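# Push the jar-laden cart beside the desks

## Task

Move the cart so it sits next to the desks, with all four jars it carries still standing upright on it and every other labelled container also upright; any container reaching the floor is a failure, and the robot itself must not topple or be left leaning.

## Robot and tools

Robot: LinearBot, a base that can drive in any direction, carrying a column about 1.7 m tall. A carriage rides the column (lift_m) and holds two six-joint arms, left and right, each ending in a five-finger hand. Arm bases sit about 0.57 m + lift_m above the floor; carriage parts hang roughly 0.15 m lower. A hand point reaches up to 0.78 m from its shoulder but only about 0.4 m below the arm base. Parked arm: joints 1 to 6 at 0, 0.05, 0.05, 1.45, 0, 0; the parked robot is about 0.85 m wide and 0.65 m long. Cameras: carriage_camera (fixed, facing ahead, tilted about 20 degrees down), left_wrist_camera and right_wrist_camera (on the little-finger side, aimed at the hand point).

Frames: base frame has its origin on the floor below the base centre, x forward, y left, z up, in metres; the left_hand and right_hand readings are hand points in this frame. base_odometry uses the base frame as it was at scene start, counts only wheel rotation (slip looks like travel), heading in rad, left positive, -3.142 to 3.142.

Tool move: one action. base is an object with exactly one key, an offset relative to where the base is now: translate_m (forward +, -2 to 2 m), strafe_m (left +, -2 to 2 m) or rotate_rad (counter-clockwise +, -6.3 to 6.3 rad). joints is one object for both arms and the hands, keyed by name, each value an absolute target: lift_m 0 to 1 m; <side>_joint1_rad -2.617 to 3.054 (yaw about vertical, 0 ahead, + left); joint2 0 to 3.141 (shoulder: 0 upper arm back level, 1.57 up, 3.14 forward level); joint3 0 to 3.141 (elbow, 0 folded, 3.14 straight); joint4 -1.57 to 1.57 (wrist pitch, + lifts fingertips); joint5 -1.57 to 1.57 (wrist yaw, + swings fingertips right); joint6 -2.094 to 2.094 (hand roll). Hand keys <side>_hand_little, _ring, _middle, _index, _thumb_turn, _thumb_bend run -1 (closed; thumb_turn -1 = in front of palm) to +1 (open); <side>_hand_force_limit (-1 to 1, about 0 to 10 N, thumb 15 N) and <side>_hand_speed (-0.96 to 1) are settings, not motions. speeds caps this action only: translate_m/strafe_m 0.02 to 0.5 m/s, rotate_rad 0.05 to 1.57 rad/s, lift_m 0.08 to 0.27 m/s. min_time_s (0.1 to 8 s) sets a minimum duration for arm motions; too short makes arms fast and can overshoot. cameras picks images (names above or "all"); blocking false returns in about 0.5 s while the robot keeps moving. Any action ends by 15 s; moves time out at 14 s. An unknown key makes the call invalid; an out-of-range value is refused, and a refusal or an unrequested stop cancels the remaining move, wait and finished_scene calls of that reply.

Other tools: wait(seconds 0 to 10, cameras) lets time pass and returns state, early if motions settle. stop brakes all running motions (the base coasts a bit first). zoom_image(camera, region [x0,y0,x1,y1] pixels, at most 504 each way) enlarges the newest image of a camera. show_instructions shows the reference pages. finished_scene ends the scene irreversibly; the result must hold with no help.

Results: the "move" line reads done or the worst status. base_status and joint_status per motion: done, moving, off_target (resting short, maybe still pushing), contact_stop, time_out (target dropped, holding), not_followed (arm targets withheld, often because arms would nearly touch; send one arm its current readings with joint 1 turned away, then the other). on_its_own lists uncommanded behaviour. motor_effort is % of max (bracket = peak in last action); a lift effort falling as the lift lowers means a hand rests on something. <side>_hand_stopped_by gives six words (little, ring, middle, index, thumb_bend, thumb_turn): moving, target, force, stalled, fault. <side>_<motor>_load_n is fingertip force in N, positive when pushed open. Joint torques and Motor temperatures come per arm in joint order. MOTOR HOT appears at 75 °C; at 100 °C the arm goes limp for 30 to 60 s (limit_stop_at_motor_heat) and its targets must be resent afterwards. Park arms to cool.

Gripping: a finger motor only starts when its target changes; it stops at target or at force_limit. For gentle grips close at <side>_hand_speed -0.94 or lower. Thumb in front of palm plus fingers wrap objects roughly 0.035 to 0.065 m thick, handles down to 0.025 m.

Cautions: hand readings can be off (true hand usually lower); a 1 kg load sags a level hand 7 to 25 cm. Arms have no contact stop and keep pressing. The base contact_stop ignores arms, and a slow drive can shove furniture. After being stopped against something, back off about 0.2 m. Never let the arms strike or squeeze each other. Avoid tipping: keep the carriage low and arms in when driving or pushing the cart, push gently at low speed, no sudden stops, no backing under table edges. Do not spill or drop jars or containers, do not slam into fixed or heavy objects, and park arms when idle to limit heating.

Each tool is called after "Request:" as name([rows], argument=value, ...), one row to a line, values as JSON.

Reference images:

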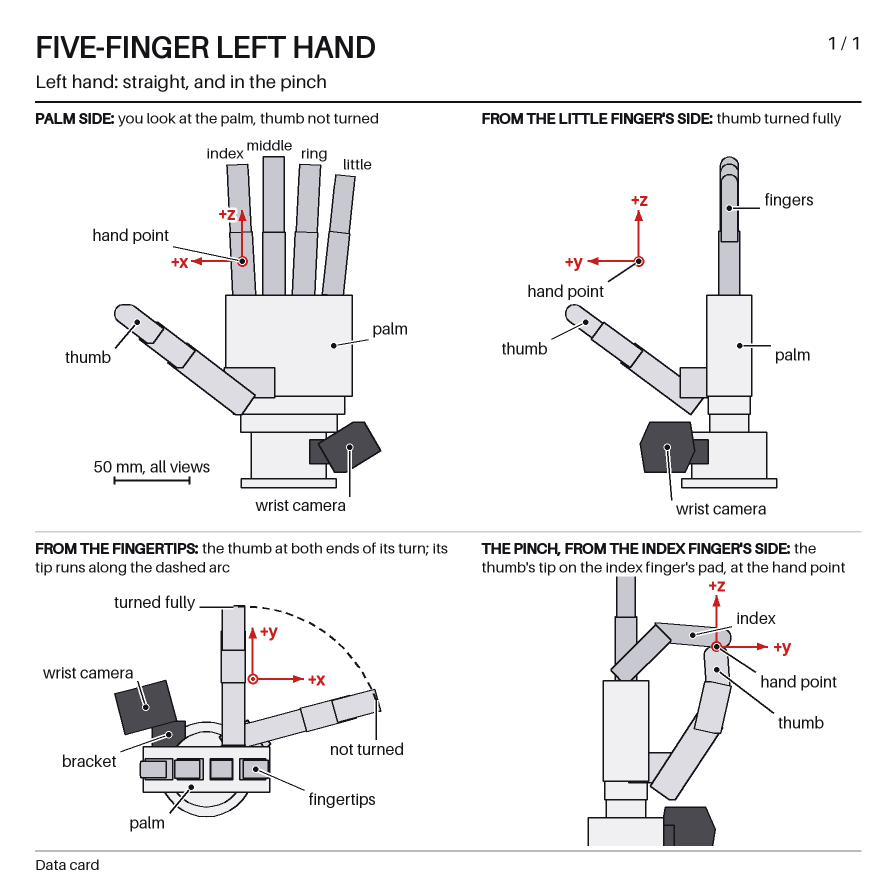

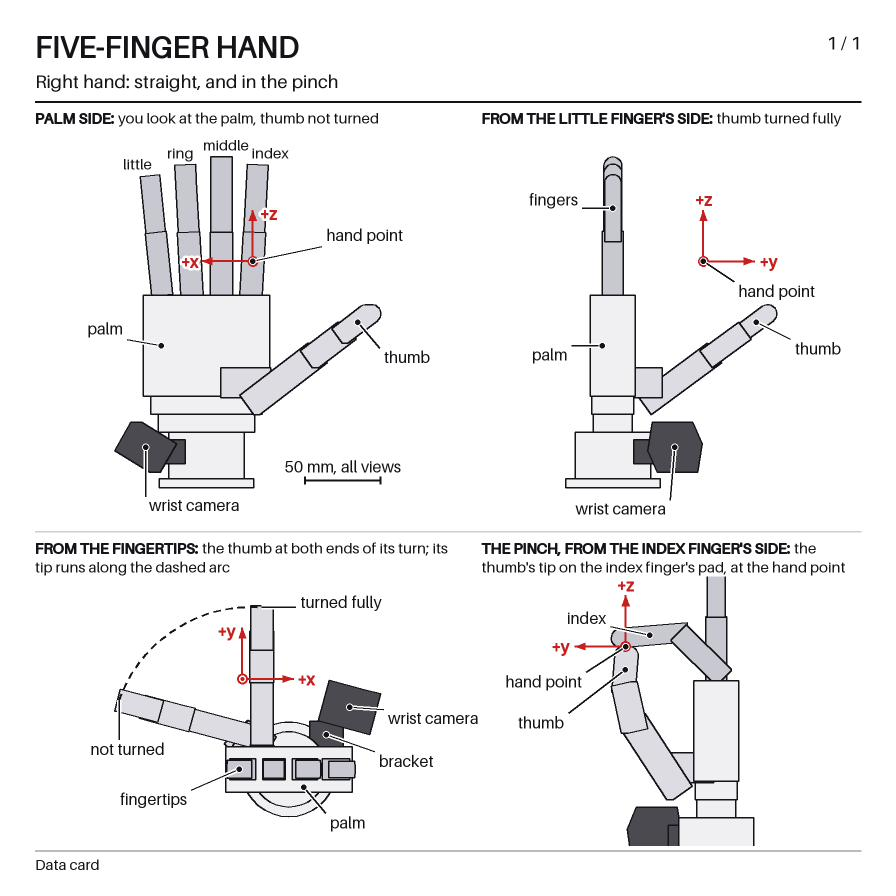

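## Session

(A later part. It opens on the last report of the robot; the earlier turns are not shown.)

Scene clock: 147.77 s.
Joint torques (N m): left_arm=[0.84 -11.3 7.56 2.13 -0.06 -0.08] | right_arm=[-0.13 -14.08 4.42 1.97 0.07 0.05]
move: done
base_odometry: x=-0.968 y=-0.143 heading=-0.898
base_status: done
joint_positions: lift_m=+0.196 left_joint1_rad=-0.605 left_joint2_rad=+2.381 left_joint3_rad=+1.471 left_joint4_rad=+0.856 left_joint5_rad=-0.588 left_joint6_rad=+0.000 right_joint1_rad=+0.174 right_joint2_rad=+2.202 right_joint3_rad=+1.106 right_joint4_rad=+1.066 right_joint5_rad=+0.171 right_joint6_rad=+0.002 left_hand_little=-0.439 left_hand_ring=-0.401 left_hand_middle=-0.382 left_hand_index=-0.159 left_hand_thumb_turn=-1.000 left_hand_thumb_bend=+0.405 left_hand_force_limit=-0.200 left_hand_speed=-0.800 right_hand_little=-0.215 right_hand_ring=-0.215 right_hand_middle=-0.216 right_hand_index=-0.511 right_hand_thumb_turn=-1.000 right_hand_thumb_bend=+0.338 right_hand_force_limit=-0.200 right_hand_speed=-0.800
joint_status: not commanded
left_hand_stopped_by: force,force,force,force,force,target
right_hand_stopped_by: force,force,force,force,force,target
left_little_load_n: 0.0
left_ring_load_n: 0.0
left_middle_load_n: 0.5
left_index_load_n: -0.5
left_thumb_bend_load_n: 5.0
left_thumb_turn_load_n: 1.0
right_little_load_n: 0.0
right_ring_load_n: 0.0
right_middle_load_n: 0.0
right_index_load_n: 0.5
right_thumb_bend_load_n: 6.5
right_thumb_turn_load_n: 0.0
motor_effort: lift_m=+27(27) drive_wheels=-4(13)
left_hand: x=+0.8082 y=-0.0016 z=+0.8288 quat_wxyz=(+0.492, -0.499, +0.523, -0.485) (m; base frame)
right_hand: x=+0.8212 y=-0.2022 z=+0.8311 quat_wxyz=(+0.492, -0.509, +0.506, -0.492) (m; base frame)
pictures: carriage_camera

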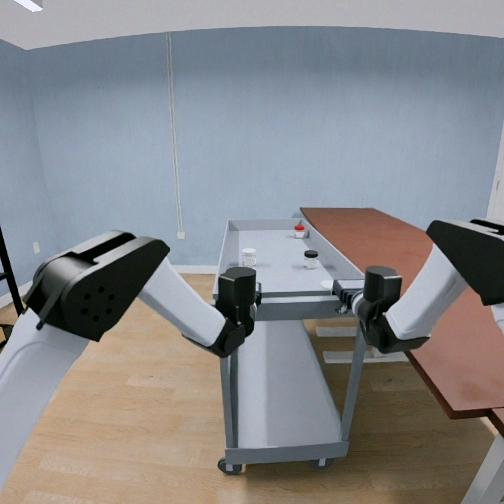

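Request:
move(base={"rotate_rad": -0.045}, speeds={"rotate_rad": 0.05}, cameras=["carriage_camera"])

Request:
zoom_image(camera="carriage_camera", region=[200, 190, 400, 390])

Scene clock: 149.50 s.
Joint torques (N m): left_arm=[1.57 -11.36 7.57 2.16 -0.08 -0.06] | right_arm=[-0.17 -14.05 4.44 1.98 0.06 0.04]
move: done
base_odometry: x=-0.968 y=-0.143 heading=-0.942
base_status: done
joint_positions: lift_m=+0.196 left_joint1_rad=-0.614 left_joint2_rad=+2.381 left_joint3_rad=+1.471 left_joint4_rad=+0.854 left_joint5_rad=-0.585 left_joint6_rad=+0.000 right_joint1_rad=+0.174 right_joint2_rad=+2.202 right_joint3_rad=+1.106 right_joint4_rad=+1.066 right_joint5_rad=+0.171 right_joint6_rad=+0.002 left_hand_little=-0.439 left_hand_ring=-0.401 left_hand_middle=-0.382 left_hand_index=-0.159 left_hand_thumb_turn=-1.000 left_hand_thumb_bend=+0.405 left_hand_force_limit=-0.200 left_hand_speed=-0.800 right_hand_little=-0.215 right_hand_ring=-0.215 right_hand_middle=-0.216 right_hand_index=-0.511 right_hand_thumb_turn=-1.000 right_hand_thumb_bend=+0.338 right_hand_force_limit=-0.200 right_hand_speed=-0.800
joint_status: not commanded
left_hand_stopped_by: force,force,force,force,force,target
right_hand_stopped_by: force,force,force,force,force,target
left_little_load_n: 0.0
left_ring_load_n: 0.5
left_middle_load_n: 1.0
left_index_load_n: 0.0
left_thumb_bend_load_n: 5.0
left_thumb_turn_load_n: 1.5
right_little_load_n: 0.0
right_ring_load_n: 0.0
right_middle_load_n: 0.0
right_index_load_n: 1.0
right_thumb_bend_load_n: 6.0
right_thumb_turn_load_n: 0.0
motor_effort: lift_m=+26(27) drive_wheels=+6(13)
left_hand: x=+0.8052 y=-0.0074 z=+0.8283 quat_wxyz=(+0.489, -0.496, +0.526, -0.488) (m; base frame)
right_hand: x=+0.8212 y=-0.2021 z=+0.8312 quat_wxyz=(+0.492, -0.509, +0.506, -0.493) (m; base frame)
pictures: carriage_camera

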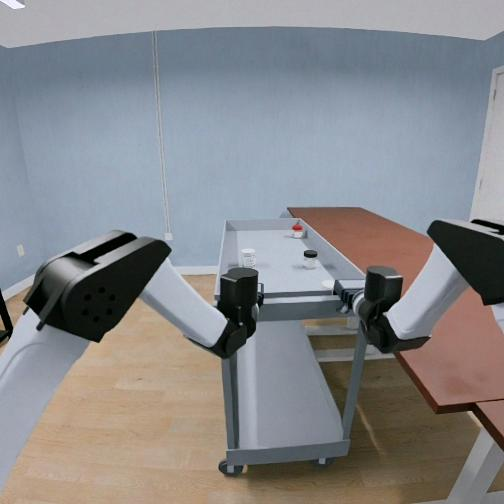

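Scaled by 2.520.

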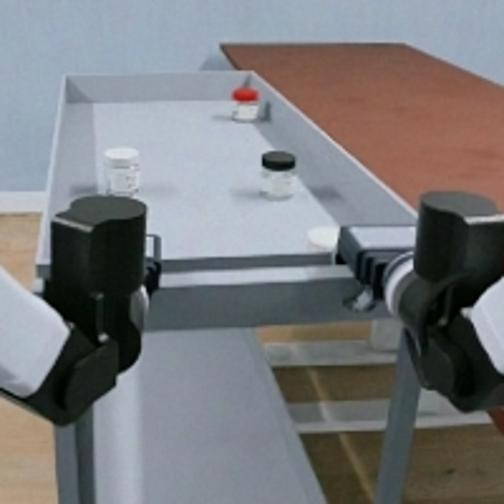

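Request:
move(joints={"left_hand_speed":-0.7,"right_hand_speed":-0.7,"left_hand_thumb_bend":1,"right_hand_thumb_bend":1})

Request:
move(joints={"left_hand_little":0.0,"left_hand_ring":0.0,"left_hand_middle":0.0,"left_hand_index":0.0,"right_hand_little":0.0,"right_hand_ring":0.0,"right_hand_middle":0.0,"right_hand_index":0.0}, cameras=["all"])

Scene clock: 152.00 s.
Joint torques (N m): left_arm=[1.59 -11.37 7.56 2.09 -0.08 -0.07] | right_arm=[-0.17 -14.08 4.38 2 0.06 0.05]
move: done
base_odometry: x=-0.968 y=-0.143 heading=-0.942
base_status: not commanded
joint_positions: lift_m=+0.196 left_joint1_rad=-0.614 left_joint2_rad=+2.381 left_joint3_rad=+1.471 left_joint4_rad=+0.859 left_joint5_rad=-0.585 left_joint6_rad=+0.000 right_joint1_rad=+0.174 right_joint2_rad=+2.202 right_joint3_rad=+1.106 right_joint4_rad=+1.066 right_joint5_rad=+0.171 right_joint6_rad=+0.002 left_hand_little=-0.439 left_hand_ring=-0.401 left_hand_middle=-0.382 left_hand_index=-0.159 left_hand_thumb_turn=-1.000 left_hand_thumb_bend=+1.000 left_hand_force_limit=-0.200 left_hand_speed=-0.700 right_hand_little=-0.215 right_hand_ring=-0.215 right_hand_middle=-0.216 right_hand_index=-0.511 right_hand_thumb_turn=-1.000 right_hand_thumb_bend=+1.000 right_hand_force_limit=-0.200 right_hand_speed=-0.700
joint_status: all done
left_hand_stopped_by: force,force,force,force,target,target
right_hand_stopped_by: force,force,force,force,target,target
left_little_load_n: 0.0
left_ring_load_n: 0.0
left_middle_load_n: 0.0
left_index_load_n: -1.0
left_thumb_bend_load_n: 0.0
left_thumb_turn_load_n: 0.0
right_little_load_n: 0.0
right_ring_load_n: 0.0
right_middle_load_n: 0.0
right_index_load_n: 0.5
right_thumb_bend_load_n: 0.0
right_thumb_turn_load_n: 0.0
motor_effort: lift_m=+27(27) drive_wheels=+6(7)
left_hand: x=+0.8055 y=-0.0076 z=+0.8294 quat_wxyz=(+0.489, -0.496, +0.525, -0.489) (m; base frame)
right_hand: x=+0.8212 y=-0.2021 z=+0.8313 quat_wxyz=(+0.493, -0.509, +0.506, -0.493) (m; base frame)
pictures: none

Scene clock: 153.10 s.
Joint torques (N m): left_arm=[1.61 -11.29 7.57 2.17 0.05 -0.07] | right_arm=[-0.17 -13.63 4.55 1.91 0.06 0.05]
move: done
base_odometry: x=-0.968 y=-0.143 heading=-0.942
base_status: not commanded
joint_positions: lift_m=+0.196 left_joint1_rad=-0.614 left_joint2_rad=+2.381 left_joint3_rad=+1.471 left_joint4_rad=+0.850 left_joint5_rad=-0.598 left_joint6_rad=+0.000 right_joint1_rad=+0.174 right_joint2_rad=+2.196 right_joint3_rad=+1.105 right_joint4_rad=+1.074 right_joint5_rad=+0.171 right_joint6_rad=+0.002 left_hand_little=-0.001 left_hand_ring=+0.000 left_hand_middle=+0.000 left_hand_index=+0.000 left_hand_thumb_turn=-1.000 left_hand_thumb_bend=+1.000 left_hand_force_limit=-0.200 left_hand_speed=-0.700 right_hand_little=+0.000 right_hand_ring=+0.000 right_hand_middle=+0.000 right_hand_index=+0.000 right_hand_thumb_turn=-1.000 right_hand_thumb_bend=+1.000 right_hand_force_limit=-0.200 right_hand_speed=-0.700
joint_status: all done
left_hand_stopped_by: target,target,target,target,target,target
right_hand_stopped_by: target,target,target,target,target,target
left_little_load_n: -2.0
left_ring_load_n: -0.5
left_middle_load_n: 0.0
left_index_load_n: 0.0
left_thumb_bend_load_n: 0.0
left_thumb_turn_load_n: 0.0
right_little_load_n: 0.0
right_ring_load_n: 0.0
right_middle_load_n: 0.0
right_index_load_n: 0.0
right_thumb_bend_load_n: -0.5
right_thumb_turn_load_n: 0.0
motor_effort: lift_m=+27(27) drive_wheels=+5(8)
left_hand: x=+0.8055 y=-0.0046 z=+0.8273 quat_wxyz=(+0.492, -0.500, +0.524, -0.483) (m; base frame)
right_hand: x=+0.8217 y=-0.2020 z=+0.8361 quat_wxyz=(+0.496, -0.505, +0.504, -0.495) (m; base frame)
pictures: carriage_camera, left_wrist_camera, right_wrist_camera

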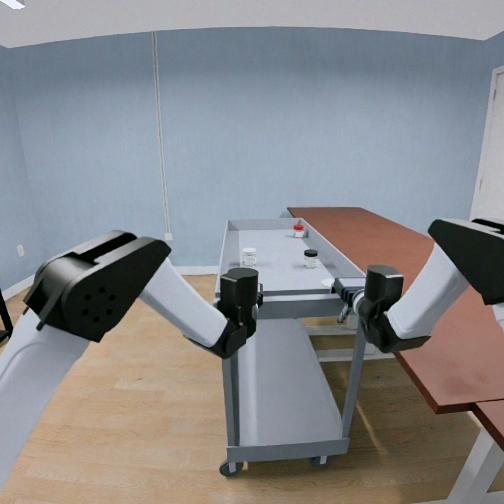

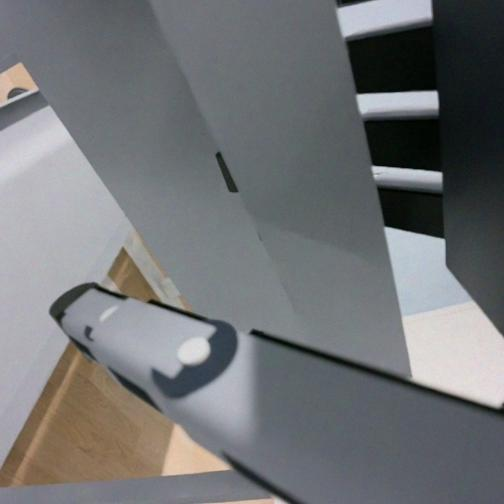

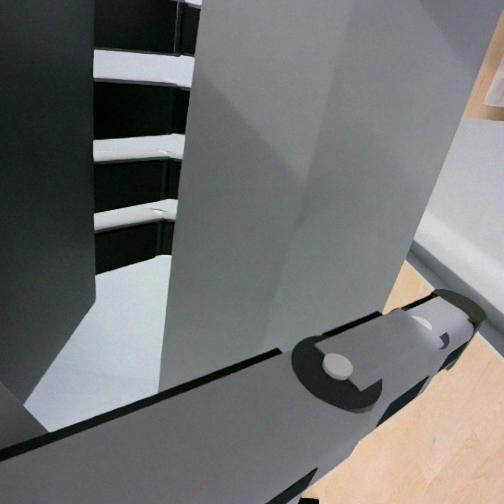

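Request:
move(joints={"lift_m":0.206,"left_hand_little":0.3,"left_hand_ring":0.3,"left_hand_middle":0.3,"left_hand_index":0.3,"right_hand_little":0.3,"right_hand_ring":0.3,"right_hand_middle":0.3,"right_hand_index":0.3}, speeds={"lift_m": 0.08})

Request:
move(joints={"left_hand_little":1,"left_hand_ring":1,"left_hand_middle":1,"left_hand_index":1,"right_hand_little":1,"right_hand_ring":1,"right_hand_middle":1,"right_hand_index":1}, cameras=["all"])

Request:
zoom_image(camera="carriage_camera", region=[200, 190, 400, 390])

Scene clock: 155.37 s.
Joint torques (N m): left_arm=[1.13 -12.14 7.62 2.04 0.05 -0.07] | right_arm=[-0.16 -13.5 5.26 1.95 0.07 0.04]
move: done
base_odometry: x=-0.968 y=-0.143 heading=-0.942
base_status: not commanded
joint_positions: lift_m=+0.206 left_joint1_rad=-0.608 left_joint2_rad=+2.390 left_joint3_rad=+1.471 left_joint4_rad=+0.863 left_joint5_rad=-0.598 left_joint6_rad=+0.000 right_joint1_rad=+0.174 right_joint2_rad=+2.196 right_joint3_rad=+1.095 right_joint4_rad=+1.071 right_joint5_rad=+0.171 right_joint6_rad=+0.002 left_hand_little=+0.300 left_hand_ring=+0.300 left_hand_middle=+0.300 left_hand_index=+0.300 left_hand_thumb_turn=-1.000 left_hand_thumb_bend=+1.000 left_hand_force_limit=-0.200 left_hand_speed=-0.700 right_hand_little=+0.300 right_hand_ring=+0.300 right_hand_middle=+0.300 right_hand_index=+0.300 right_hand_thumb_turn=-1.000 right_hand_thumb_bend=+1.000 right_hand_force_limit=-0.200 right_hand_speed=-0.700
joint_status: all done
left_hand_stopped_by: target,target,target,target,target,target
right_hand_stopped_by: target,target,target,target,target,target
left_little_load_n: 0.0
left_ring_load_n: 0.0
left_middle_load_n: -1.0
left_index_load_n: 0.0
left_thumb_bend_load_n: 0.0
left_thumb_turn_load_n: 0.0
right_little_load_n: -0.5
right_ring_load_n: 0.0
right_middle_load_n: -0.5
right_index_load_n: 0.0
right_thumb_bend_load_n: 0.0
right_thumb_turn_load_n: 0.0
motor_effort: lift_m=+27(32) drive_wheels=+4(7)
left_hand: x=+0.8077 y=-0.0014 z=+0.8345 quat_wxyz=(+0.494, -0.501, +0.522, -0.483) (m; base frame)
right_hand: x=+0.8192 y=-0.2025 z=+0.8416 quat_wxyz=(+0.493, -0.509, +0.506, -0.493) (m; base frame)
pictures: none

Scene clock: 156.70 s.
Joint torques (N m): left_arm=[1.22 -12.21 7.5 1.99 0.1 -0.06] | right_arm=[-0.14 -13.31 5.71 1.94 0.06 0.05]
move: done
base_odometry: x=-0.968 y=-0.143 heading=-0.942
base_status: not commanded
joint_positions: lift_m=+0.206 left_joint1_rad=-0.610 left_joint2_rad=+2.390 left_joint3_rad=+1.471 left_joint4_rad=+0.870 left_joint5_rad=-0.601 left_joint6_rad=+0.000 right_joint1_rad=+0.174 right_joint2_rad=+2.195 right_joint3_rad=+1.089 right_joint4_rad=+1.071 right_joint5_rad=+0.171 right_joint6_rad=+0.002 left_hand_little=+1.000 left_hand_ring=+1.000 left_hand_middle=+1.000 left_hand_index=+1.000 left_hand_thumb_turn=-1.000 left_hand_thumb_bend=+1.000 left_hand_force_limit=-0.200 left_hand_speed=-0.700 right_hand_little=+1.000 right_hand_ring=+1.000 right_hand_middle=+1.000 right_hand_index=+1.000 right_hand_thumb_turn=-1.000 right_hand_thumb_bend=+1.000 right_hand_force_limit=-0.200 right_hand_speed=-0.700
joint_status: all done
left_hand_stopped_by: target,target,target,target,target,target
right_hand_stopped_by: target,target,target,target,target,target
left_little_load_n: 0.0
left_ring_load_n: 0.0
left_middle_load_n: 0.0
left_index_load_n: 0.0
left_thumb_bend_load_n: 0.0
left_thumb_turn_load_n: 0.0
right_little_load_n: 0.0
right_ring_load_n: 0.0
right_middle_load_n: 0.0
right_index_load_n: 0.0
right_thumb_bend_load_n: 0.0
right_thumb_turn_load_n: 0.0
motor_effort: lift_m=+27(28) drive_wheels=+4(7)
left_hand: x=+0.8076 y=-0.0022 z=+0.8362 quat_wxyz=(+0.495, -0.501, +0.519, -0.485) (m; base frame)
right_hand: x=+0.8177 y=-0.2027 z=+0.8396 quat_wxyz=(+0.491, -0.510, +0.507, -0.492) (m; base frame)
pictures: carriage_camera, left_wrist_camera, right_wrist_camera

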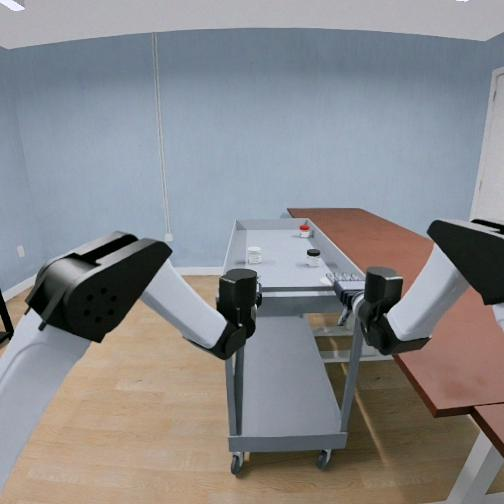

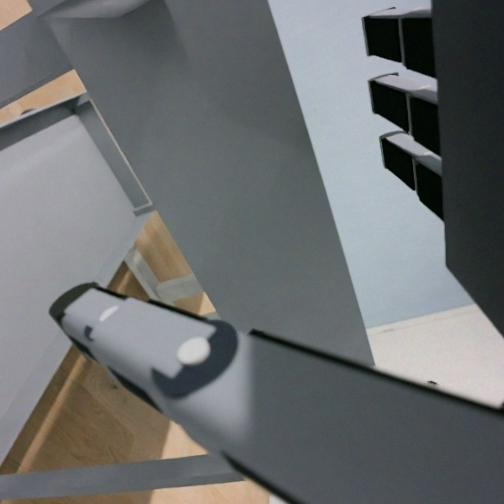

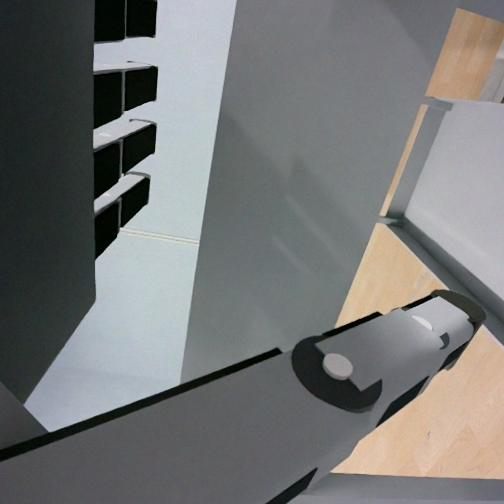

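Scaled by 2.520.

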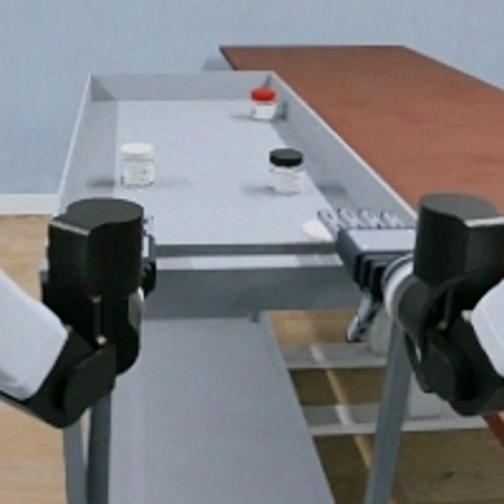

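Request:
move(base={"translate_m": -0.2}, speeds={"translate_m": 0.06}, cameras=["all"])

Scene clock: 160.73 s.
Joint torques (N m): left_arm=[0.84 -12.14 7.19 1.97 0.11 -0.07] | right_arm=[-0.17 -13.27 5.72 1.89 0.06 0.05]
move: done
base_odometry: x=-1.086 y=+0.019 heading=-0.942
base_status: done
joint_positions: lift_m=+0.206 left_joint1_rad=-0.604 left_joint2_rad=+2.390 left_joint3_rad=+1.476 left_joint4_rad=+0.875 left_joint5_rad=-0.601 left_joint6_rad=+0.000 right_joint1_rad=+0.174 right_joint2_rad=+2.195 right_joint3_rad=+1.089 right_joint4_rad=+1.076 right_joint5_rad=+0.171 right_joint6_rad=+0.002 left_hand_little=+1.000 left_hand_ring=+1.000 left_hand_middle=+1.000 left_hand_index=+1.000 left_hand_thumb_turn=-1.000 left_hand_thumb_bend=+1.000 left_hand_force_limit=-0.200 left_hand_speed=-0.700 right_hand_little=+1.000 right_hand_ring=+1.000 right_hand_middle=+1.000 right_hand_index=+1.000 right_hand_thumb_turn=-1.000 right_hand_thumb_bend=+1.000 right_hand_force_limit=-0.200 right_hand_speed=-0.700
joint_status: not commanded
left_hand_stopped_by: target,target,target,target,target,target
right_hand_stopped_by: target,target,target,target,target,target
left_little_load_n: 0.0
left_ring_load_n: -0.5
left_middle_load_n: 0.0
left_index_load_n: -0.5
left_thumb_bend_load_n: 0.0
left_thumb_turn_load_n: 0.0
right_little_load_n: 0.0
right_ring_load_n: 0.0
right_middle_load_n: 0.0
right_index_load_n: 0.0
right_thumb_bend_load_n: 0.0
right_thumb_turn_load_n: 0.0
motor_effort: lift_m=+27(28) drive_wheels=-2(12)
left_hand: x=+0.8104 y=+0.0001 z=+0.8393 quat_wxyz=(+0.496, -0.502, +0.514, -0.487) (m; base frame)
right_hand: x=+0.8180 y=-0.2027 z=+0.8411 quat_wxyz=(+0.493, -0.508, +0.506, -0.493) (m; base frame)
pictures: carriage_camera, left_wrist_camera, right_wrist_camera

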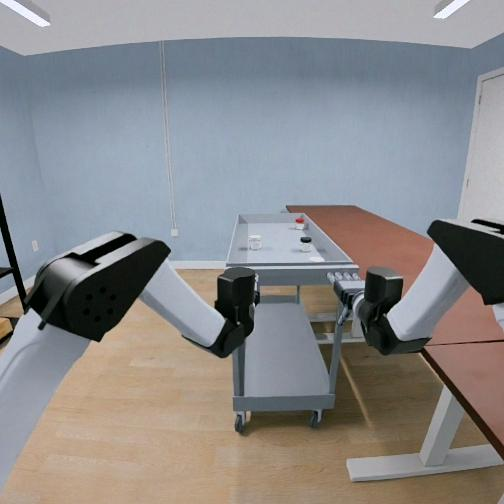

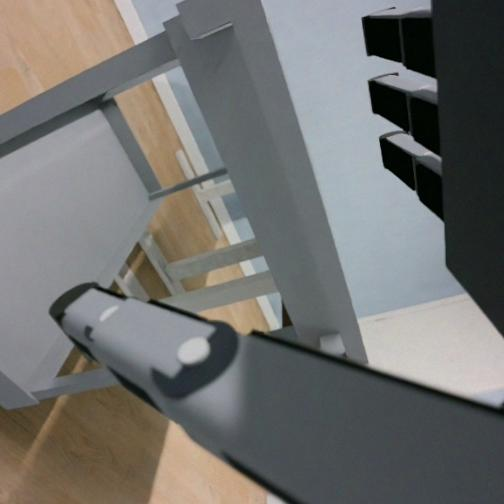

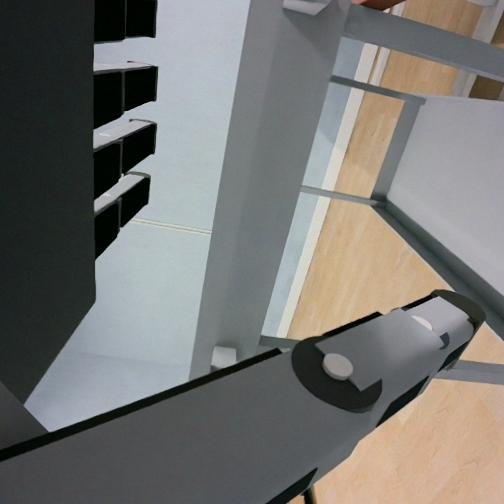

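Request:
move(base={"translate_m": -0.3}, speeds={"translate_m": 0.15})

Request:
move(base={"strafe_m": 0.2}, speeds={"strafe_m": 0.15}, joints={"left_joint1_rad":0,"left_joint2_rad":0.6,"left_joint3_rad":0.6,"left_joint4_rad":0.5,"left_joint5_rad":0,"right_joint1_rad":0,"right_joint2_rad":0.6,"right_joint3_rad":0.6,"right_joint4_rad":0.5,"right_joint5_rad":0}, min_time_s=2)

Request:
move(joints={"lift_m":0.6,"left_joint2_rad":0.05,"left_joint3_rad":0.05,"left_joint4_rad":1.45,"right_joint2_rad":0.05,"right_joint3_rad":0.05,"right_joint4_rad":1.45}, min_time_s=2, cameras=["carriage_camera"])

Request:
zoom_image(camera="carriage_camera", region=[180, 180, 400, 400])

Scene clock: 163.83 s.
Joint torques (N m): left_arm=[0.66 -12.31 6.8 1.87 0.09 -0.07] | right_arm=[-0.55 -12.7 5.91 1.87 0.03 0.06]
Motor temperatures (°C): left_arm=[17 42 36 39 19 22] | right_arm=[22 47 32 40 20 18]
move: contact_stop
base_odometry: x=-1.246 y=+0.239 heading=-0.942
base_status: translate_m contact_stop (by the wheels' count: -0.273 of -0.300)
joint_positions: lift_m=+0.206 left_joint1_rad=-0.604 left_joint2_rad=+2.391 left_joint3_rad=+1.482 left_joint4_rad=+0.879 left_joint5_rad=-0.599 left_joint6_rad=+0.000 right_joint1_rad=+0.179 right_joint2_rad=+2.188 right_joint3_rad=+1.085 right_joint4_rad=+1.080 right_joint5_rad=+0.173 right_joint6_rad=+0.002 left_hand_little=+1.000 left_hand_ring=+1.000 left_hand_middle=+1.000 left_hand_index=+1.000 left_hand_thumb_turn=-1.000 left_hand_thumb_bend=+1.000 left_hand_force_limit=-0.200 left_hand_speed=-0.700 right_hand_little=+1.000 right_hand_ring=+1.000 right_hand_middle=+1.000 right_hand_index=+1.000 right_hand_thumb_turn=-1.000 right_hand_thumb_bend=+1.000 right_hand_force_limit=-0.200 right_hand_speed=-0.700
joint_status: not commanded
left_hand_stopped_by: target,target,target,target,target,target
right_hand_stopped_by: target,target,target,target,target,target
left_little_load_n: 0.0
left_ring_load_n: 0.0
left_middle_load_n: 0.0
left_index_load_n: 0.0
left_thumb_bend_load_n: 0.0
left_thumb_turn_load_n: 0.0
right_little_load_n: 0.0
right_ring_load_n: 0.0
right_middle_load_n: 0.0
right_index_load_n: 0.0
right_thumb_bend_load_n: 0.0
right_thumb_turn_load_n: 0.0
motor_effort: lift_m=+26(28) drive_wheels=+17(100)
left_hand: x=+0.8119 y=-0.0008 z=+0.8429 quat_wxyz=(+0.497, -0.501, +0.511, -0.491) (m; base frame)
right_hand: x=+0.8171 y=-0.2002 z=+0.8445 quat_wxyz=(+0.495, -0.508, +0.504, -0.493) (m; base frame)
pictures: none

not run: a stop that you did not command came earlier in this reply.

not run: a stop that you did not command came earlier in this reply.

Scaled by 2.291.
This view is cut from an older image: the scene may have changed since it was taken.

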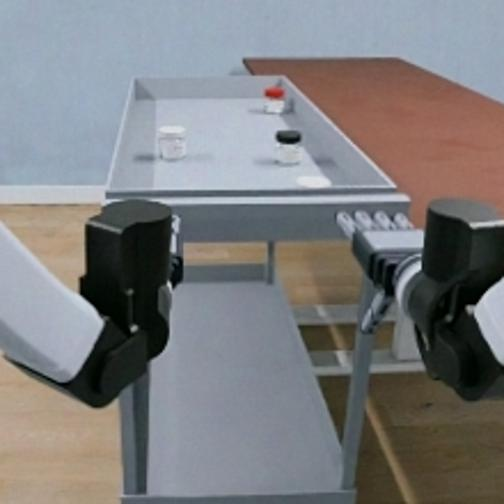

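Request:
move(base={"translate_m": 0.12}, speeds={"translate_m": 0.1}, cameras=["carriage_camera"])

Request:
move(base={"strafe_m": 0.25}, speeds={"strafe_m": 0.1}, joints={"left_joint1_rad":0,"left_joint2_rad":0.9,"left_joint3_rad":0.9,"left_joint4_rad":0.5,"left_joint5_rad":0,"right_joint1_rad":0,"right_joint2_rad":0.9,"right_joint3_rad":0.9,"right_joint4_rad":0.5,"right_joint5_rad":0}, min_time_s=2, cameras=["carriage_camera"])

Request:
move(joints={"lift_m":0.6,"left_joint2_rad":0.05,"left_joint3_rad":0.05,"left_joint4_rad":1.45,"right_joint2_rad":0.05,"right_joint3_rad":0.05,"right_joint4_rad":1.45}, min_time_s=2, cameras=["carriage_camera"])

Request:
zoom_image(camera="carriage_camera", region=[180, 200, 430, 450])

Scene clock: 166.07 s.
Joint torques (N m): left_arm=[0.75 -12.22 6.74 1.9 0.08 -0.06] | right_arm=[-0.54 -12.68 5.91 1.86 0.05 0.05]
move: done
base_odometry: x=-1.176 y=+0.143 heading=-0.941
base_status: done
joint_positions: lift_m=+0.206 left_joint1_rad=-0.603 left_joint2_rad=+2.391 left_joint3_rad=+1.482 left_joint4_rad=+0.879 left_joint5_rad=-0.599 left_joint6_rad=+0.000 right_joint1_rad=+0.179 right_joint2_rad=+2.188 right_joint3_rad=+1.085 right_joint4_rad=+1.080 right_joint5_rad=+0.173 right_joint6_rad=+0.002 left_hand_little=+1.000 left_hand_ring=+1.000 left_hand_middle=+1.000 left_hand_index=+1.000 left_hand_thumb_turn=-1.000 left_hand_thumb_bend=+1.000 left_hand_force_limit=-0.200 left_hand_speed=-0.700 right_hand_little=+1.000 right_hand_ring=+1.000 right_hand_middle=+1.000 right_hand_index=+1.000 right_hand_thumb_turn=-1.000 right_hand_thumb_bend=+1.000 right_hand_force_limit=-0.200 right_hand_speed=-0.700
joint_status: not commanded
left_hand_stopped_by: target,target,target,target,target,target
right_hand_stopped_by: target,target,target,target,target,target
left_little_load_n: 0.0
left_ring_load_n: 0.0
left_middle_load_n: 0.0
left_index_load_n: 0.0
left_thumb_bend_load_n: 0.0
left_thumb_turn_load_n: 0.0
right_little_load_n: -0.5
right_ring_load_n: 0.0
right_middle_load_n: 0.0
right_index_load_n: 0.0
right_thumb_bend_load_n: 0.0
right_thumb_turn_load_n: 0.0
motor_effort: lift_m=+26(27) drive_wheels=-7(10)
left_hand: x=+0.8121 y=-0.0003 z=+0.8429 quat_wxyz=(+0.497, -0.501, +0.511, -0.491) (m; base frame)
right_hand: x=+0.8171 y=-0.2002 z=+0.8445 quat_wxyz=(+0.495, -0.508, +0.504, -0.493) (m; base frame)
pictures: carriage_camera

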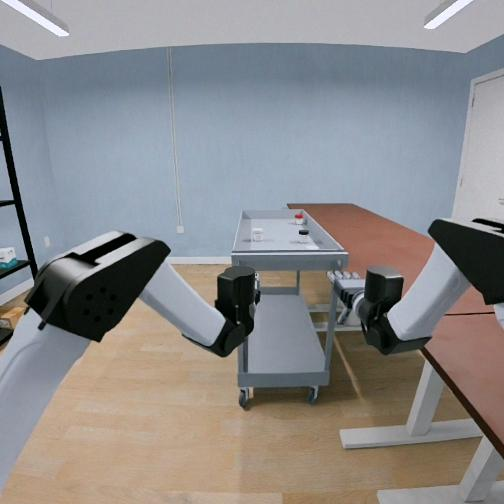

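Scene clock: 169.27 s.
Joint torques (N m): left_arm=[1.02 -2.19 4.19 1.6 0.18 -0.09] | right_arm=[-0.69 -2.02 5.41 1.44 -0.1 0.06]
move: done
base_odometry: x=-0.974 y=+0.290 heading=-0.941
base_status: done
joint_positions: lift_m=+0.206 left_joint1_rad=-0.007 left_joint2_rad=+0.906 left_joint3_rad=+0.915 left_joint4_rad=+0.503 left_joint5_rad=-0.008 left_joint6_rad=+0.000 right_joint1_rad=+0.006 right_joint2_rad=+0.907 right_joint3_rad=+0.911 right_joint4_rad=+0.503 right_joint5_rad=+0.008 right_joint6_rad=+0.002 left_hand_little=+1.000 left_hand_ring=+1.000 left_hand_middle=+1.000 left_hand_index=+1.000 left_hand_thumb_turn=-1.000 left_hand_thumb_bend=+1.000 left_hand_force_limit=-0.200 left_hand_speed=-0.700 right_hand_little=+1.000 right_hand_ring=+1.000 right_hand_middle=+1.000 right_hand_index=+1.000 right_hand_thumb_turn=-1.000 right_hand_thumb_bend=+1.000 right_hand_force_limit=-0.200 right_hand_speed=-0.700
joint_status: all done
left_hand_stopped_by: target,target,target,target,target,target
right_hand_stopped_by: target,target,target,target,target,target
left_little_load_n: 0.0
left_ring_load_n: 0.0
left_middle_load_n: 0.0
left_index_load_n: 0.0
left_thumb_bend_load_n: 0.0
left_thumb_turn_load_n: 0.0
right_little_load_n: 0.0
right_ring_load_n: 0.0
right_middle_load_n: 0.0
right_index_load_n: 0.0
right_thumb_bend_load_n: 0.0
right_thumb_turn_load_n: 0.0
motor_effort: lift_m=+26(27) drive_wheels=-5(17)
left_hand: x=+0.5850 y=+0.2734 z=+1.2359 quat_wxyz=(+0.610, -0.358, +0.356, -0.611) (m; base frame)
right_hand: x=+0.5860 y=-0.2736 z=+1.2337 quat_wxyz=(+0.610, -0.357, +0.360, -0.608) (m; base frame)
pictures: carriage_camera

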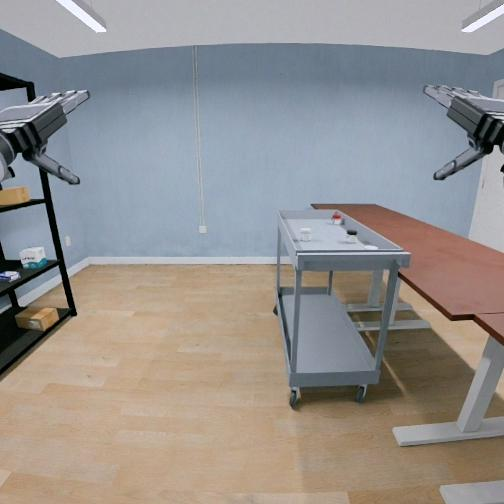

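Scene clock: 171.67 s.
Joint torques (N m): left_arm=[1.07 2.18 3.03 0.11 0.19 -0.07] | right_arm=[-0.73 2.36 4.12 0 -0.1 0.06]
move: done
base_odometry: x=-0.974 y=+0.290 heading=-0.941
base_status: not commanded
joint_positions: lift_m=+0.600 left_joint1_rad=-0.007 left_joint2_rad=+0.059 left_joint3_rad=+0.064 left_joint4_rad=+1.441 left_joint5_rad=-0.007 left_joint6_rad=+0.000 right_joint1_rad=+0.006 right_joint2_rad=+0.059 right_joint3_rad=+0.060 right_joint4_rad=+1.441 right_joint5_rad=+0.008 right_joint6_rad=+0.002 left_hand_little=+1.000 left_hand_ring=+1.000 left_hand_middle=+1.000 left_hand_index=+1.000 left_hand_thumb_turn=-1.000 left_hand_thumb_bend=+1.000 left_hand_force_limit=-0.200 left_hand_speed=-0.700 right_hand_little=+1.000 right_hand_ring=+1.000 right_hand_middle=+1.000 right_hand_index=+1.000 right_hand_thumb_turn=-1.000 right_hand_thumb_bend=+1.000 right_hand_force_limit=-0.200 right_hand_speed=-0.700
joint_status: all done
left_hand_stopped_by: target,target,target,target,target,target
right_hand_stopped_by: target,target,target,target,target,target
left_little_load_n: 0.0
left_ring_load_n: 0.0
left_middle_load_n: 0.0
left_index_load_n: 0.0
left_thumb_bend_load_n: 0.0
left_thumb_turn_load_n: 0.0
right_little_load_n: 0.0
right_ring_load_n: 0.0
right_middle_load_n: 0.0
right_index_load_n: 0.0
right_thumb_bend_load_n: 0.0
right_thumb_turn_load_n: 0.0
motor_effort: lift_m=+26(33) drive_wheels=-5(9)
left_hand: x=+0.3142 y=+0.2749 z=+1.6164 quat_wxyz=(+0.703, -0.046, +0.042, -0.708) (m; base frame)
right_hand: x=+0.3154 y=-0.2752 z=+1.6153 quat_wxyz=(+0.708, -0.042, +0.048, -0.703) (m; base frame)
pictures: carriage_camera

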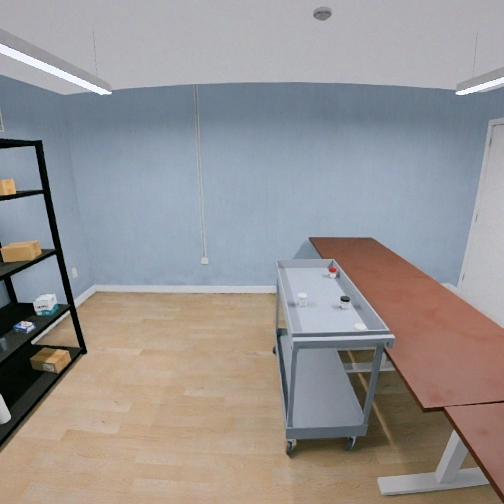

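Scaled by 2.016.

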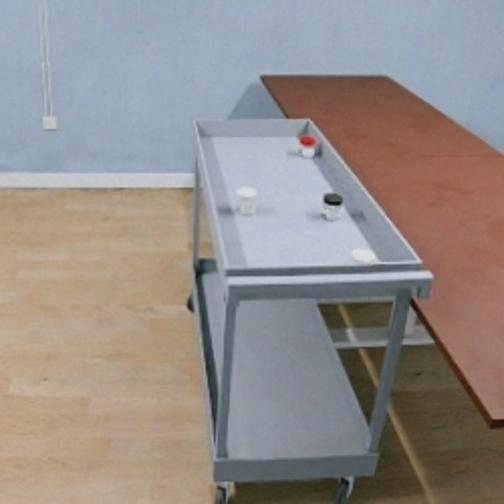

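Request:
finished_scene()

The scene is finished: the task was done.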